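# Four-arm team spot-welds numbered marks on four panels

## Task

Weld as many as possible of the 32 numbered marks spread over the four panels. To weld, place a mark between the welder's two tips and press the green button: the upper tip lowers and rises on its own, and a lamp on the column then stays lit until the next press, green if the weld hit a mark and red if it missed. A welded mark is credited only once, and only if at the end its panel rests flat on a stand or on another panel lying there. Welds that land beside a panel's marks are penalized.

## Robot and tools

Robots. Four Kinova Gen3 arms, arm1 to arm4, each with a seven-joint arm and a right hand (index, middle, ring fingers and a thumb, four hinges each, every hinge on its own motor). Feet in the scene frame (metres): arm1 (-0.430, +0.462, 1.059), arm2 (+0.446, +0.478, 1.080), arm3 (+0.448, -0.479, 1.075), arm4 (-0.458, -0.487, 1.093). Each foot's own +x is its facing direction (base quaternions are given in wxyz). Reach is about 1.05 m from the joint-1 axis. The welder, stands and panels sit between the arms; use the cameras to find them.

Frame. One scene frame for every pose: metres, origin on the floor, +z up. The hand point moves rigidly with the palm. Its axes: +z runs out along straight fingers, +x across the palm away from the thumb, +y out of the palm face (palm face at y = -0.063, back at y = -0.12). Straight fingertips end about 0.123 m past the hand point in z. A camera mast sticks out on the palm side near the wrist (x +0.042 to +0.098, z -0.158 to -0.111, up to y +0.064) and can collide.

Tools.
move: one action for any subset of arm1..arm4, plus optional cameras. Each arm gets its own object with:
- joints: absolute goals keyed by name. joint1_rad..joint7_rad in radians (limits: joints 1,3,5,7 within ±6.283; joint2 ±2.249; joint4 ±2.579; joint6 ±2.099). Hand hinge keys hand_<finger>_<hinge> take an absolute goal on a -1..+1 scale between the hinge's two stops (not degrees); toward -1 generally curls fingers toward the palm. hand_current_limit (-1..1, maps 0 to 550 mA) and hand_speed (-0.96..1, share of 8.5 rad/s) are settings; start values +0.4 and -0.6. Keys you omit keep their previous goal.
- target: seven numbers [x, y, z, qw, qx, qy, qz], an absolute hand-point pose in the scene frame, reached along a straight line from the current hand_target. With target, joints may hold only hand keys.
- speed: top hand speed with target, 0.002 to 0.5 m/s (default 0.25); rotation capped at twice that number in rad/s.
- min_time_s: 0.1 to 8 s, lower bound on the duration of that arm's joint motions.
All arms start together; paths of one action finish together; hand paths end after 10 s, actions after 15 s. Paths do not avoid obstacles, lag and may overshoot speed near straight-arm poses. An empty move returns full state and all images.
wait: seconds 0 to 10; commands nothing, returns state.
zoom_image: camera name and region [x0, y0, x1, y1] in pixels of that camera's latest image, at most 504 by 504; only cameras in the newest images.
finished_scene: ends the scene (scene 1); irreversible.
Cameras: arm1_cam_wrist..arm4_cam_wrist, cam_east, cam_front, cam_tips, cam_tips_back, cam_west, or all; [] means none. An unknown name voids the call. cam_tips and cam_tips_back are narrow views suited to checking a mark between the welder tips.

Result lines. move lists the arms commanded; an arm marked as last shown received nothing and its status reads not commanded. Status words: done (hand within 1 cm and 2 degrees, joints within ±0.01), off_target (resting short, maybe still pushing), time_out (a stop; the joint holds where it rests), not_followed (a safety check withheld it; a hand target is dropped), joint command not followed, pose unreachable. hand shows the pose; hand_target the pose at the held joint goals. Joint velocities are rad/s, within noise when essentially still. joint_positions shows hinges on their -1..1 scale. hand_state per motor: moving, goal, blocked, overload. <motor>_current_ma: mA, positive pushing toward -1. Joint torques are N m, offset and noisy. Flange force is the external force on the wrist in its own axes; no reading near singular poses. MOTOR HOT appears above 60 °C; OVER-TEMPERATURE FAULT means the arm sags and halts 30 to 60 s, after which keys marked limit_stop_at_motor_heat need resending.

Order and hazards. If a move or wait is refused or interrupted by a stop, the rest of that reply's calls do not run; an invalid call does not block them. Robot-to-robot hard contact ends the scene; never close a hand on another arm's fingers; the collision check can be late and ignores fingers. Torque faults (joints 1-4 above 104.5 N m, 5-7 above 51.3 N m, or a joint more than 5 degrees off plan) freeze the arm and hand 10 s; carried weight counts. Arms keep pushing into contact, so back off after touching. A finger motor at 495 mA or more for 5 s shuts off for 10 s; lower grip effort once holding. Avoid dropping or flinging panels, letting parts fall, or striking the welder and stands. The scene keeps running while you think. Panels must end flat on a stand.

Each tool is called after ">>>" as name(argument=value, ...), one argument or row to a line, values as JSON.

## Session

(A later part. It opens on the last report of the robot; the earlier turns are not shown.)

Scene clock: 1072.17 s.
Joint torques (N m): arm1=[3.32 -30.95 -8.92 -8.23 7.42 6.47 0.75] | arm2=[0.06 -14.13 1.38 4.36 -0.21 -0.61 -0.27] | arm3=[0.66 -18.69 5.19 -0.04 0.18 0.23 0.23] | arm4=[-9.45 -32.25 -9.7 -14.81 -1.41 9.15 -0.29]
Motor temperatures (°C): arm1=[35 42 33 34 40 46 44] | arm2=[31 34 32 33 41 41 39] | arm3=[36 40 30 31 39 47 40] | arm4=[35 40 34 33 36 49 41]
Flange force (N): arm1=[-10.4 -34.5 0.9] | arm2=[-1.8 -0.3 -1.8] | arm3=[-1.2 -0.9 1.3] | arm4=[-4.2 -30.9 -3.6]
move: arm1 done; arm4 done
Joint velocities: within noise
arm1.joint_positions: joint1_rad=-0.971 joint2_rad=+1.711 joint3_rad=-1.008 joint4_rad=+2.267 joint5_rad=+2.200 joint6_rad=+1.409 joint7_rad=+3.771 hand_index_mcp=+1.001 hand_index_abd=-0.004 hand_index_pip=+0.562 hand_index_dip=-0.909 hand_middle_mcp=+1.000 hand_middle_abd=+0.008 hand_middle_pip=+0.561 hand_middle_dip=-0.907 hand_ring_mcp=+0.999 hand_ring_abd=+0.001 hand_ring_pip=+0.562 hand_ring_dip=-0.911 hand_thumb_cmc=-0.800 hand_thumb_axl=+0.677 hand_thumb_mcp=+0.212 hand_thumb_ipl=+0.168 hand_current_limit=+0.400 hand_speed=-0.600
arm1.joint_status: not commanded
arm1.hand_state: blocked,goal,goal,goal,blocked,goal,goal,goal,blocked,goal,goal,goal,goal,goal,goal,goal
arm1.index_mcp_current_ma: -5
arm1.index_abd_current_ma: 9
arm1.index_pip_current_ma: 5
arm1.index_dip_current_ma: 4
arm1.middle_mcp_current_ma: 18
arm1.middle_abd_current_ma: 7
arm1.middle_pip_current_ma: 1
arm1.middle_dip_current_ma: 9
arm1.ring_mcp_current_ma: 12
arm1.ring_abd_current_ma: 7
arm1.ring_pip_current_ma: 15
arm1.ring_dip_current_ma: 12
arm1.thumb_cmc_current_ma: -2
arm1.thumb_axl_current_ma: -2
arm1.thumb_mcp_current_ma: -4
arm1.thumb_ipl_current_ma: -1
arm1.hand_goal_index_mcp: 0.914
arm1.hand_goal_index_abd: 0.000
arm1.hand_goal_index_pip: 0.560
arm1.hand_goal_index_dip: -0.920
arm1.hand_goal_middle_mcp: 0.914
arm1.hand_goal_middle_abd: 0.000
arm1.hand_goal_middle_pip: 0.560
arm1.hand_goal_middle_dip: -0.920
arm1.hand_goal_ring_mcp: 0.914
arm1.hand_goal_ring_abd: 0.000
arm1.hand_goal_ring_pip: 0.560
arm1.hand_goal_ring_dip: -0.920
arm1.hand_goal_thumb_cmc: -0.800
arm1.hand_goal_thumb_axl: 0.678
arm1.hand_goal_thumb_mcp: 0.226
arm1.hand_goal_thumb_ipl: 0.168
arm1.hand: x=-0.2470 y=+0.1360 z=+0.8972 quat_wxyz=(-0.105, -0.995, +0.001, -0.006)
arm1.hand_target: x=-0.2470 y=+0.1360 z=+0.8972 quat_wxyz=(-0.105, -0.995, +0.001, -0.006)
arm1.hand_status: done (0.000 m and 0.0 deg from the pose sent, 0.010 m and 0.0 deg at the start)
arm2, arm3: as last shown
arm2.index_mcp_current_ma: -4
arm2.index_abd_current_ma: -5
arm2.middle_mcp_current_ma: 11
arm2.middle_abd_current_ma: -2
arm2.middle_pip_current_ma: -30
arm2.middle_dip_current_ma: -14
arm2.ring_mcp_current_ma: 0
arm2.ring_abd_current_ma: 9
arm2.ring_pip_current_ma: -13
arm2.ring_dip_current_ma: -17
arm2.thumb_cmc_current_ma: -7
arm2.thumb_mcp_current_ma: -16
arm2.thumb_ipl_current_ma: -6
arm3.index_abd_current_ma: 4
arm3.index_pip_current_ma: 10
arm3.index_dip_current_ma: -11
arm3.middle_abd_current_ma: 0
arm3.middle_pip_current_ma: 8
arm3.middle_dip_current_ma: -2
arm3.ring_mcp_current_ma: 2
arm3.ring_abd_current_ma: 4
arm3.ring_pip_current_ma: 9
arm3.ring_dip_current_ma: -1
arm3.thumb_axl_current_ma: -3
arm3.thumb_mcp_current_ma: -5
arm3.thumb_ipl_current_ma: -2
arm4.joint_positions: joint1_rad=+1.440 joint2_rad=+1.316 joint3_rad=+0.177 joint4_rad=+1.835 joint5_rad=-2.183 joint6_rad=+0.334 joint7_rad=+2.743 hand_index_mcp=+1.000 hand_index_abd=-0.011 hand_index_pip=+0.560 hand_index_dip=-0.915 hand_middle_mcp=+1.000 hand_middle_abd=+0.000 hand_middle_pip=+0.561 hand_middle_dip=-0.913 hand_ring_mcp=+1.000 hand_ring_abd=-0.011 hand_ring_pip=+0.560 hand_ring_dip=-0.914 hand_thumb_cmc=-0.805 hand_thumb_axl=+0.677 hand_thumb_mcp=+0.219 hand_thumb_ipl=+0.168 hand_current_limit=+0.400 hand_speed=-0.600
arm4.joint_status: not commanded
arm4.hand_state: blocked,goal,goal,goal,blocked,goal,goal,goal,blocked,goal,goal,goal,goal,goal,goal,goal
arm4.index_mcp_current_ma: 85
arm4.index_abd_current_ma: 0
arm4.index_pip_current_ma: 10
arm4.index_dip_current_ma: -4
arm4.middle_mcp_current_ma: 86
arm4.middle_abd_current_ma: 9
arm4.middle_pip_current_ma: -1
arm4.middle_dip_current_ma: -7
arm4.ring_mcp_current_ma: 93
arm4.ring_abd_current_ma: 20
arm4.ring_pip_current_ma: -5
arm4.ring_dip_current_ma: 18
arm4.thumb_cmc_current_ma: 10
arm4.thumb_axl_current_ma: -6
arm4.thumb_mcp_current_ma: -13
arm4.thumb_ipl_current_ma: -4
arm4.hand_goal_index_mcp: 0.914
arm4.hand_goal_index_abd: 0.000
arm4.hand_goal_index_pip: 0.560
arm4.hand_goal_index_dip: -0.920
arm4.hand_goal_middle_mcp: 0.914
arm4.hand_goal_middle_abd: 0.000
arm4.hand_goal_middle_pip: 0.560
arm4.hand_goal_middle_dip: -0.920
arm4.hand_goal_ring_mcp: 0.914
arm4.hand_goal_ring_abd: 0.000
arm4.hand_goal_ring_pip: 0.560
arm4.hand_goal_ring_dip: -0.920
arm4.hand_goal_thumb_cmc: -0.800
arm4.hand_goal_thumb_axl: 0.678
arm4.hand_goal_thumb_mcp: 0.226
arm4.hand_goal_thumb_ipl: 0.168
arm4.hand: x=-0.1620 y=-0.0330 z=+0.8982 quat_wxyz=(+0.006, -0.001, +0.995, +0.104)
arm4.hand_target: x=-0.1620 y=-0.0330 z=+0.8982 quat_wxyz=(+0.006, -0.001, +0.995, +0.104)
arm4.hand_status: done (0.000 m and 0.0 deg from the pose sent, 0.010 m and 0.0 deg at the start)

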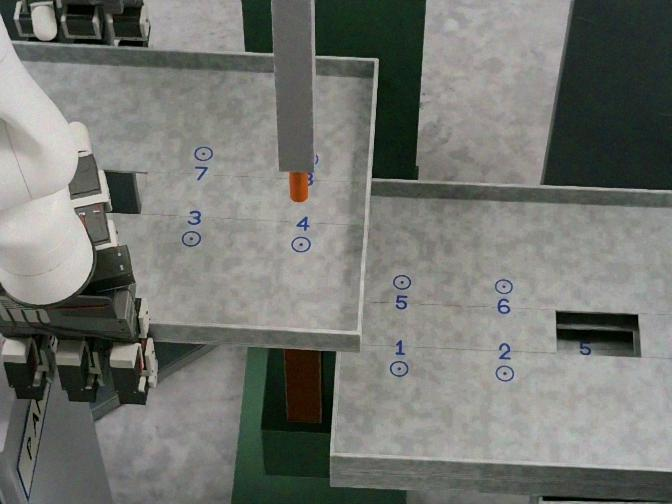

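>>> move(
  arm3={"target": [0.023, -0.503, 0.860, 0, 0, 1, 0], "speed": 0.06},
  cameras=["cam_tips"],
)

>>> wait(
  seconds=2.2,
  cameras=["cam_front"],
)

>>> zoom_image(
  camera="cam_front",
  region=[300, 20, 400, 110],
)

>>> move(
  arm3={"target": [0.023, -0.503, 0.885, 0, 0, 1, 0], "speed": 0.08},
  cameras=[],
)

Scene clock: 1073.87 s.
Joint torques (N m): arm1=[3.28 -30.95 -8.94 -8.06 7.39 6.48 0.78] | arm2=[0.11 -13.97 1.31 4.34 -0.24 -0.59 -0.29] | arm3=[0.74 -17.26 4.55 0.21 0.2 0.28 0.21] | arm4=[-9.37 -32.22 -9.78 -14.78 -1.42 9.17 -0.27]
Motor temperatures (°C): arm1=[35 42 33 34 40 46 44] | arm2=[31 34 32 33 41 41 39] | arm3=[36 40 30 31 39 47 40] | arm4=[35 40 34 33 36 49 41]
Flange force (N): arm1=[-10.2 -34.3 1.3] | arm2=[-1.8 0.1 -2.3] | arm3=[-1.4 -1.1 -2.6] | arm4=[-4.0 -30.9 -3.6]
move: arm3 done
Joint velocities: within noise
arm1, arm2, arm4: as last shown
arm1.index_mcp_current_ma: 3
arm1.index_pip_current_ma: 6
arm1.index_dip_current_ma: 2
arm1.middle_mcp_current_ma: 10
arm1.middle_abd_current_ma: 0
arm1.middle_pip_current_ma: 2
arm1.middle_dip_current_ma: 11
arm1.ring_mcp_current_ma: 10
arm1.ring_abd_current_ma: 11
arm1.ring_pip_current_ma: 11
arm1.ring_dip_current_ma: 10
arm1.thumb_cmc_current_ma: 0
arm1.thumb_axl_current_ma: 4
arm1.thumb_mcp_current_ma: -1
arm1.thumb_ipl_current_ma: 2
arm2.index_mcp_current_ma: -6
arm2.index_abd_current_ma: -6
arm2.index_pip_current_ma: -14
arm2.middle_abd_current_ma: -3
arm2.middle_pip_current_ma: -29
arm2.middle_dip_current_ma: -17
arm2.ring_mcp_current_ma: 4
arm2.ring_abd_current_ma: 10
arm2.ring_dip_current_ma: -10
arm2.thumb_cmc_current_ma: -10
arm2.thumb_axl_current_ma: 10
arm2.thumb_mcp_current_ma: -13
arm2.thumb_ipl_current_ma: -3
arm3.joint_positions: joint1_rad=-2.947 joint2_rad=+1.356 joint3_rad=+0.333 joint4_rad=+1.667 joint5_rad=+1.939 joint6_rad=-0.363 joint7_rad=+2.313 hand_index_mcp=+0.151 hand_index_abd=+0.003 hand_index_pip=-0.477 hand_index_dip=+0.009 hand_middle_mcp=+0.746 hand_middle_abd=+0.001 hand_middle_pip=+0.578 hand_middle_dip=+0.692 hand_ring_mcp=+0.153 hand_ring_abd=+0.006 hand_ring_pip=-0.470 hand_ring_dip=+0.009 hand_thumb_cmc=-0.796 hand_thumb_axl=+0.677 hand_thumb_mcp=+0.212 hand_thumb_ipl=+0.168 hand_current_limit=+0.400 hand_speed=-0.600
arm3.joint_status: not commanded
arm3.hand_state: blocked,goal,blocked,goal,goal,goal,goal,goal,blocked,goal,blocked,goal,goal,goal,goal,goal
arm3.index_mcp_current_ma: 3
arm3.index_abd_current_ma: 9
arm3.index_pip_current_ma: 8
arm3.index_dip_current_ma: -11
arm3.middle_mcp_current_ma: 2
arm3.middle_abd_current_ma: 3
arm3.middle_pip_current_ma: 8
arm3.middle_dip_current_ma: -8
arm3.ring_mcp_current_ma: 4
arm3.ring_abd_current_ma: 7
arm3.ring_pip_current_ma: 4
arm3.ring_dip_current_ma: 1
arm3.thumb_cmc_current_ma: 0
arm3.thumb_axl_current_ma: -1
arm3.thumb_mcp_current_ma: -2
arm3.thumb_ipl_current_ma: -12
arm3.hand_goal_index_mcp: 0.100
arm3.hand_goal_index_abd: 0.000
arm3.hand_goal_index_pip: -0.500
arm3.hand_goal_index_dip: 0.000
arm3.hand_goal_middle_mcp: 0.754
arm3.hand_goal_middle_abd: 0.000
arm3.hand_goal_middle_pip: 0.576
arm3.hand_goal_middle_dip: 0.696
arm3.hand_goal_ring_mcp: 0.100
arm3.hand_goal_ring_abd: 0.000
arm3.hand_goal_ring_pip: -0.500
arm3.hand_goal_ring_dip: 0.000
arm3.hand_goal_thumb_cmc: -0.800
arm3.hand_goal_thumb_axl: 0.678
arm3.hand_goal_thumb_mcp: 0.226
arm3.hand_goal_thumb_ipl: 0.168
arm3.hand: x=+0.0230 y=-0.5030 z=+0.8600 quat_wxyz=(+0.000, +0.000, -1.000, +0.000)
arm3.hand_target: x=+0.0230 y=-0.5030 z=+0.8600 quat_wxyz=(+0.000, +0.000, -1.000, +0.000)
arm3.hand_status: done (0.000 m and 0.0 deg from the pose sent, 0.025 m and 0.0 deg at the start)
arm4.index_mcp_current_ma: 92
arm4.index_abd_current_ma: -13
arm4.index_pip_current_ma: -4
arm4.index_dip_current_ma: -1
arm4.middle_mcp_current_ma: 95
arm4.middle_abd_current_ma: 8
arm4.middle_dip_current_ma: 2
arm4.ring_mcp_current_ma: 88
arm4.ring_abd_current_ma: -5
arm4.ring_pip_current_ma: -12
arm4.ring_dip_current_ma: 6
arm4.thumb_axl_current_ma: -11
arm4.thumb_mcp_current_ma: -11
arm4.thumb_ipl_current_ma: -13

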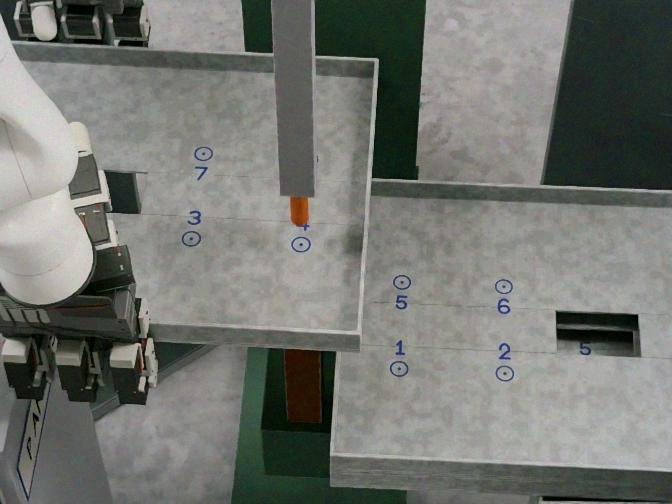

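Scene clock: 1076.07 s.
Joint torques (N m): arm1=[3.37 -30.94 -8.65 -8.19 7.32 6.6 0.78] | arm2=[0.11 -14.07 1.34 4.16 -0.32 -0.64 -0.36] | arm3=[0.69 -17.22 4.66 0.25 0.16 0.27 0.22] | arm4=[-9.52 -31.9 -9.92 -14.72 -1.42 9.24 -0.27]
Motor temperatures (°C): arm1=[35 42 33 34 40 46 44] | arm2=[31 34 32 33 41 41 39] | arm3=[36 40 30 31 39 47 40] | arm4=[35 40 34 33 36 49 41]
Flange force (N): arm1=[-10.0 -34.4 0.8] | arm2=[-2.1 -0.3 -2.6] | arm3=[-1.7 -0.9 -2.5] | arm4=[-4.6 -30.5 -4.3]
Joint velocities: within noise
arm1.joint_positions: joint1_rad=-0.971 joint2_rad=+1.711 joint3_rad=-1.008 joint4_rad=+2.267 joint5_rad=+2.200 joint6_rad=+1.409 joint7_rad=+3.771 hand_index_mcp=+1.001 hand_index_abd=-0.005 hand_index_pip=+0.562 hand_index_dip=-0.909 hand_middle_mcp=+1.000 hand_middle_abd=+0.008 hand_middle_pip=+0.561 hand_middle_dip=-0.907 hand_ring_mcp=+0.999 hand_ring_abd=+0.000 hand_ring_pip=+0.562 hand_ring_dip=-0.911 hand_thumb_cmc=-0.800 hand_thumb_axl=+0.677 hand_thumb_mcp=+0.212 hand_thumb_ipl=+0.168 hand_current_limit=+0.400 hand_speed=-0.600
arm1.joint_status: not commanded
arm1.hand_state: blocked,goal,goal,goal,blocked,goal,goal,goal,blocked,goal,goal,goal,goal,goal,goal,goal
arm1.index_mcp_current_ma: 1
arm1.index_abd_current_ma: 13
arm1.index_pip_current_ma: 13
arm1.index_dip_current_ma: 3
arm1.middle_mcp_current_ma: 15
arm1.middle_abd_current_ma: 3
arm1.middle_pip_current_ma: -1
arm1.middle_dip_current_ma: 4
arm1.ring_mcp_current_ma: 13
arm1.ring_abd_current_ma: 8
arm1.ring_pip_current_ma: 6
arm1.ring_dip_current_ma: 9
arm1.thumb_cmc_current_ma: 1
arm1.thumb_axl_current_ma: 4
arm1.thumb_mcp_current_ma: -5
arm1.thumb_ipl_current_ma: -2
arm1.hand_goal_index_mcp: 0.914
arm1.hand_goal_index_abd: 0.000
arm1.hand_goal_index_pip: 0.560
arm1.hand_goal_index_dip: -0.920
arm1.hand_goal_middle_mcp: 0.914
arm1.hand_goal_middle_abd: 0.000
arm1.hand_goal_middle_pip: 0.560
arm1.hand_goal_middle_dip: -0.920
arm1.hand_goal_ring_mcp: 0.914
arm1.hand_goal_ring_abd: 0.000
arm1.hand_goal_ring_pip: 0.560
arm1.hand_goal_ring_dip: -0.920
arm1.hand_goal_thumb_cmc: -0.800
arm1.hand_goal_thumb_axl: 0.678
arm1.hand_goal_thumb_mcp: 0.226
arm1.hand_goal_thumb_ipl: 0.168
arm1.hand: x=-0.2470 y=+0.1360 z=+0.8972 quat_wxyz=(-0.105, -0.995, +0.001, -0.006)
arm1.hand_target: x=-0.2470 y=+0.1360 z=+0.8972 quat_wxyz=(-0.105, -0.995, +0.001, -0.006)
arm1.hand_status: not commanded
arm2.joint_positions: joint1_rad=+0.498 joint2_rad=+1.428 joint3_rad=+0.302 joint4_rad=+2.460 joint5_rad=+0.281 joint6_rad=-0.959 joint7_rad=-0.596 hand_index_mcp=+0.914 hand_index_abd=+0.000 hand_index_pip=+0.944 hand_index_dip=+0.694 hand_middle_mcp=+0.914 hand_middle_abd=+0.001 hand_middle_pip=+0.944 hand_middle_dip=+0.692 hand_ring_mcp=+0.914 hand_ring_abd=+0.002 hand_ring_pip=+0.945 hand_ring_dip=+0.692 hand_thumb_cmc=-0.803 hand_thumb_axl=+0.677 hand_thumb_mcp=+0.222 hand_thumb_ipl=+0.168 hand_current_limit=+0.400 hand_speed=-0.600
arm2.joint_status: not commanded
arm2.hand_state: goal,goal,goal,goal,goal,goal,goal,goal,goal,goal,goal,goal,goal,goal,goal,goal
arm2.index_mcp_current_ma: -7
arm2.index_abd_current_ma: -6
arm2.index_pip_current_ma: -13
arm2.index_dip_current_ma: -12
arm2.middle_mcp_current_ma: 8
arm2.middle_abd_current_ma: 3
arm2.middle_pip_current_ma: -31
arm2.middle_dip_current_ma: -18
arm2.ring_mcp_current_ma: 1
arm2.ring_abd_current_ma: 9
arm2.ring_pip_current_ma: -8
arm2.ring_dip_current_ma: -11
arm2.thumb_cmc_current_ma: -8
arm2.thumb_axl_current_ma: 7
arm2.thumb_mcp_current_ma: -14
arm2.thumb_ipl_current_ma: -4
arm2.hand_goal_index_mcp: 0.914
arm2.hand_goal_index_abd: 0.000
arm2.hand_goal_index_pip: 0.950
arm2.hand_goal_index_dip: 0.696
arm2.hand_goal_middle_mcp: 0.914
arm2.hand_goal_middle_abd: 0.000
arm2.hand_goal_middle_pip: 0.950
arm2.hand_goal_middle_dip: 0.696
arm2.hand_goal_ring_mcp: 0.914
arm2.hand_goal_ring_abd: 0.000
arm2.hand_goal_ring_pip: 0.950
arm2.hand_goal_ring_dip: 0.696
arm2.hand_goal_thumb_cmc: -0.800
arm2.hand_goal_thumb_axl: 0.678
arm2.hand_goal_thumb_mcp: 0.226
arm2.hand_goal_thumb_ipl: 0.168
arm2.hand: x=+0.4320 y=+0.1150 z=+0.9300 quat_wxyz=(+0.105, +0.995, +0.000, +0.000)
arm2.hand_target: x=+0.4320 y=+0.1150 z=+0.9300 quat_wxyz=(+0.105, +0.995, +0.000, +0.000)
arm2.hand_status: not commanded
arm3.joint_positions: joint1_rad=-2.947 joint2_rad=+1.356 joint3_rad=+0.333 joint4_rad=+1.667 joint5_rad=+1.939 joint6_rad=-0.363 joint7_rad=+2.313 hand_index_mcp=+0.151 hand_index_abd=+0.003 hand_index_pip=-0.477 hand_index_dip=+0.009 hand_middle_mcp=+0.746 hand_middle_abd=+0.001 hand_middle_pip=+0.578 hand_middle_dip=+0.692 hand_ring_mcp=+0.153 hand_ring_abd=+0.006 hand_ring_pip=-0.470 hand_ring_dip=+0.009 hand_thumb_cmc=-0.796 hand_thumb_axl=+0.677 hand_thumb_mcp=+0.212 hand_thumb_ipl=+0.168 hand_current_limit=+0.400 hand_speed=-0.600
arm3.joint_status: not commanded
arm3.hand_state: blocked,goal,blocked,goal,goal,goal,goal,goal,blocked,goal,blocked,goal,goal,goal,goal,goal
arm3.index_mcp_current_ma: 10
arm3.index_abd_current_ma: 2
arm3.index_pip_current_ma: 7
arm3.index_dip_current_ma: -16
arm3.middle_mcp_current_ma: 1
arm3.middle_abd_current_ma: 0
arm3.middle_pip_current_ma: 13
arm3.middle_dip_current_ma: -7
arm3.ring_mcp_current_ma: -4
arm3.ring_abd_current_ma: 8
arm3.ring_pip_current_ma: 5
arm3.ring_dip_current_ma: 6
arm3.thumb_cmc_current_ma: -2
arm3.thumb_axl_current_ma: -1
arm3.thumb_mcp_current_ma: 4
arm3.thumb_ipl_current_ma: -15
arm3.hand_goal_index_mcp: 0.100
arm3.hand_goal_index_abd: 0.000
arm3.hand_goal_index_pip: -0.500
arm3.hand_goal_index_dip: 0.000
arm3.hand_goal_middle_mcp: 0.754
arm3.hand_goal_middle_abd: 0.000
arm3.hand_goal_middle_pip: 0.576
arm3.hand_goal_middle_dip: 0.696
arm3.hand_goal_ring_mcp: 0.100
arm3.hand_goal_ring_abd: 0.000
arm3.hand_goal_ring_pip: -0.500
arm3.hand_goal_ring_dip: 0.000
arm3.hand_goal_thumb_cmc: -0.800
arm3.hand_goal_thumb_axl: 0.678
arm3.hand_goal_thumb_mcp: 0.226
arm3.hand_goal_thumb_ipl: 0.168
arm3.hand: x=+0.0230 y=-0.5030 z=+0.8600 quat_wxyz=(+0.000, +0.000, -1.000, +0.000)
arm3.hand_target: x=+0.0230 y=-0.5030 z=+0.8600 quat_wxyz=(+0.000, +0.000, -1.000, +0.000)
arm3.hand_status: done (0.000 m and 0.0 deg from the pose sent, 0.025 m and 0.0 deg at the start)
arm4.joint_positions: joint1_rad=+1.440 joint2_rad=+1.316 joint3_rad=+0.177 joint4_rad=+1.835 joint5_rad=-2.183 joint6_rad=+0.334 joint7_rad=+2.743 hand_index_mcp=+1.000 hand_index_abd=-0.011 hand_index_pip=+0.560 hand_index_dip=-0.915 hand_middle_mcp=+1.000 hand_middle_abd=+0.000 hand_middle_pip=+0.561 hand_middle_dip=-0.913 hand_ring_mcp=+1.000 hand_ring_abd=-0.011 hand_ring_pip=+0.560 hand_ring_dip=-0.914 hand_thumb_cmc=-0.805 hand_thumb_axl=+0.677 hand_thumb_mcp=+0.219 hand_thumb_ipl=+0.168 hand_current_limit=+0.400 hand_speed=-0.600
arm4.joint_status: not commanded
arm4.hand_state: blocked,goal,goal,goal,blocked,goal,goal,goal,blocked,goal,goal,goal,goal,goal,goal,goal
arm4.index_mcp_current_ma: 105
arm4.index_abd_current_ma: 0
arm4.index_pip_current_ma: 0
arm4.index_dip_current_ma: 3
arm4.middle_mcp_current_ma: 106
arm4.middle_abd_current_ma: -3
arm4.middle_pip_current_ma: 3
arm4.middle_dip_current_ma: 17
arm4.ring_mcp_current_ma: 81
arm4.ring_abd_current_ma: -7
arm4.ring_pip_current_ma: -3
arm4.ring_dip_current_ma: 11
arm4.thumb_cmc_current_ma: 13
arm4.thumb_axl_current_ma: -16
arm4.thumb_mcp_current_ma: 1
arm4.thumb_ipl_current_ma: 0
arm4.hand_goal_index_mcp: 0.914
arm4.hand_goal_index_abd: 0.000
arm4.hand_goal_index_pip: 0.560
arm4.hand_goal_index_dip: -0.920
arm4.hand_goal_middle_mcp: 0.914
arm4.hand_goal_middle_abd: 0.000
arm4.hand_goal_middle_pip: 0.560
arm4.hand_goal_middle_dip: -0.920
arm4.hand_goal_ring_mcp: 0.914
arm4.hand_goal_ring_abd: 0.000
arm4.hand_goal_ring_pip: 0.560
arm4.hand_goal_ring_dip: -0.920
arm4.hand_goal_thumb_cmc: -0.800
arm4.hand_goal_thumb_axl: 0.678
arm4.hand_goal_thumb_mcp: 0.226
arm4.hand_goal_thumb_ipl: 0.168
arm4.hand: x=-0.1620 y=-0.0330 z=+0.8982 quat_wxyz=(+0.006, -0.001, +0.995, +0.104)
arm4.hand_target: x=-0.1620 y=-0.0330 z=+0.8982 quat_wxyz=(+0.006, -0.001, +0.995, +0.104)
arm4.hand_status: not commanded
wait: 2.20 s; at rest by 0.27 s

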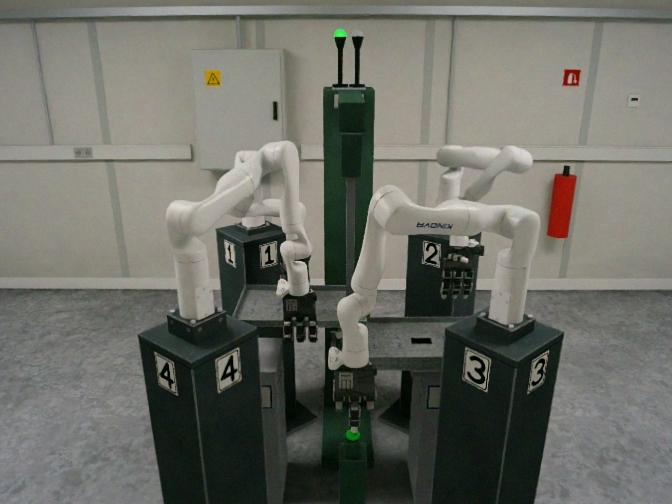

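Scaled by 5.040.

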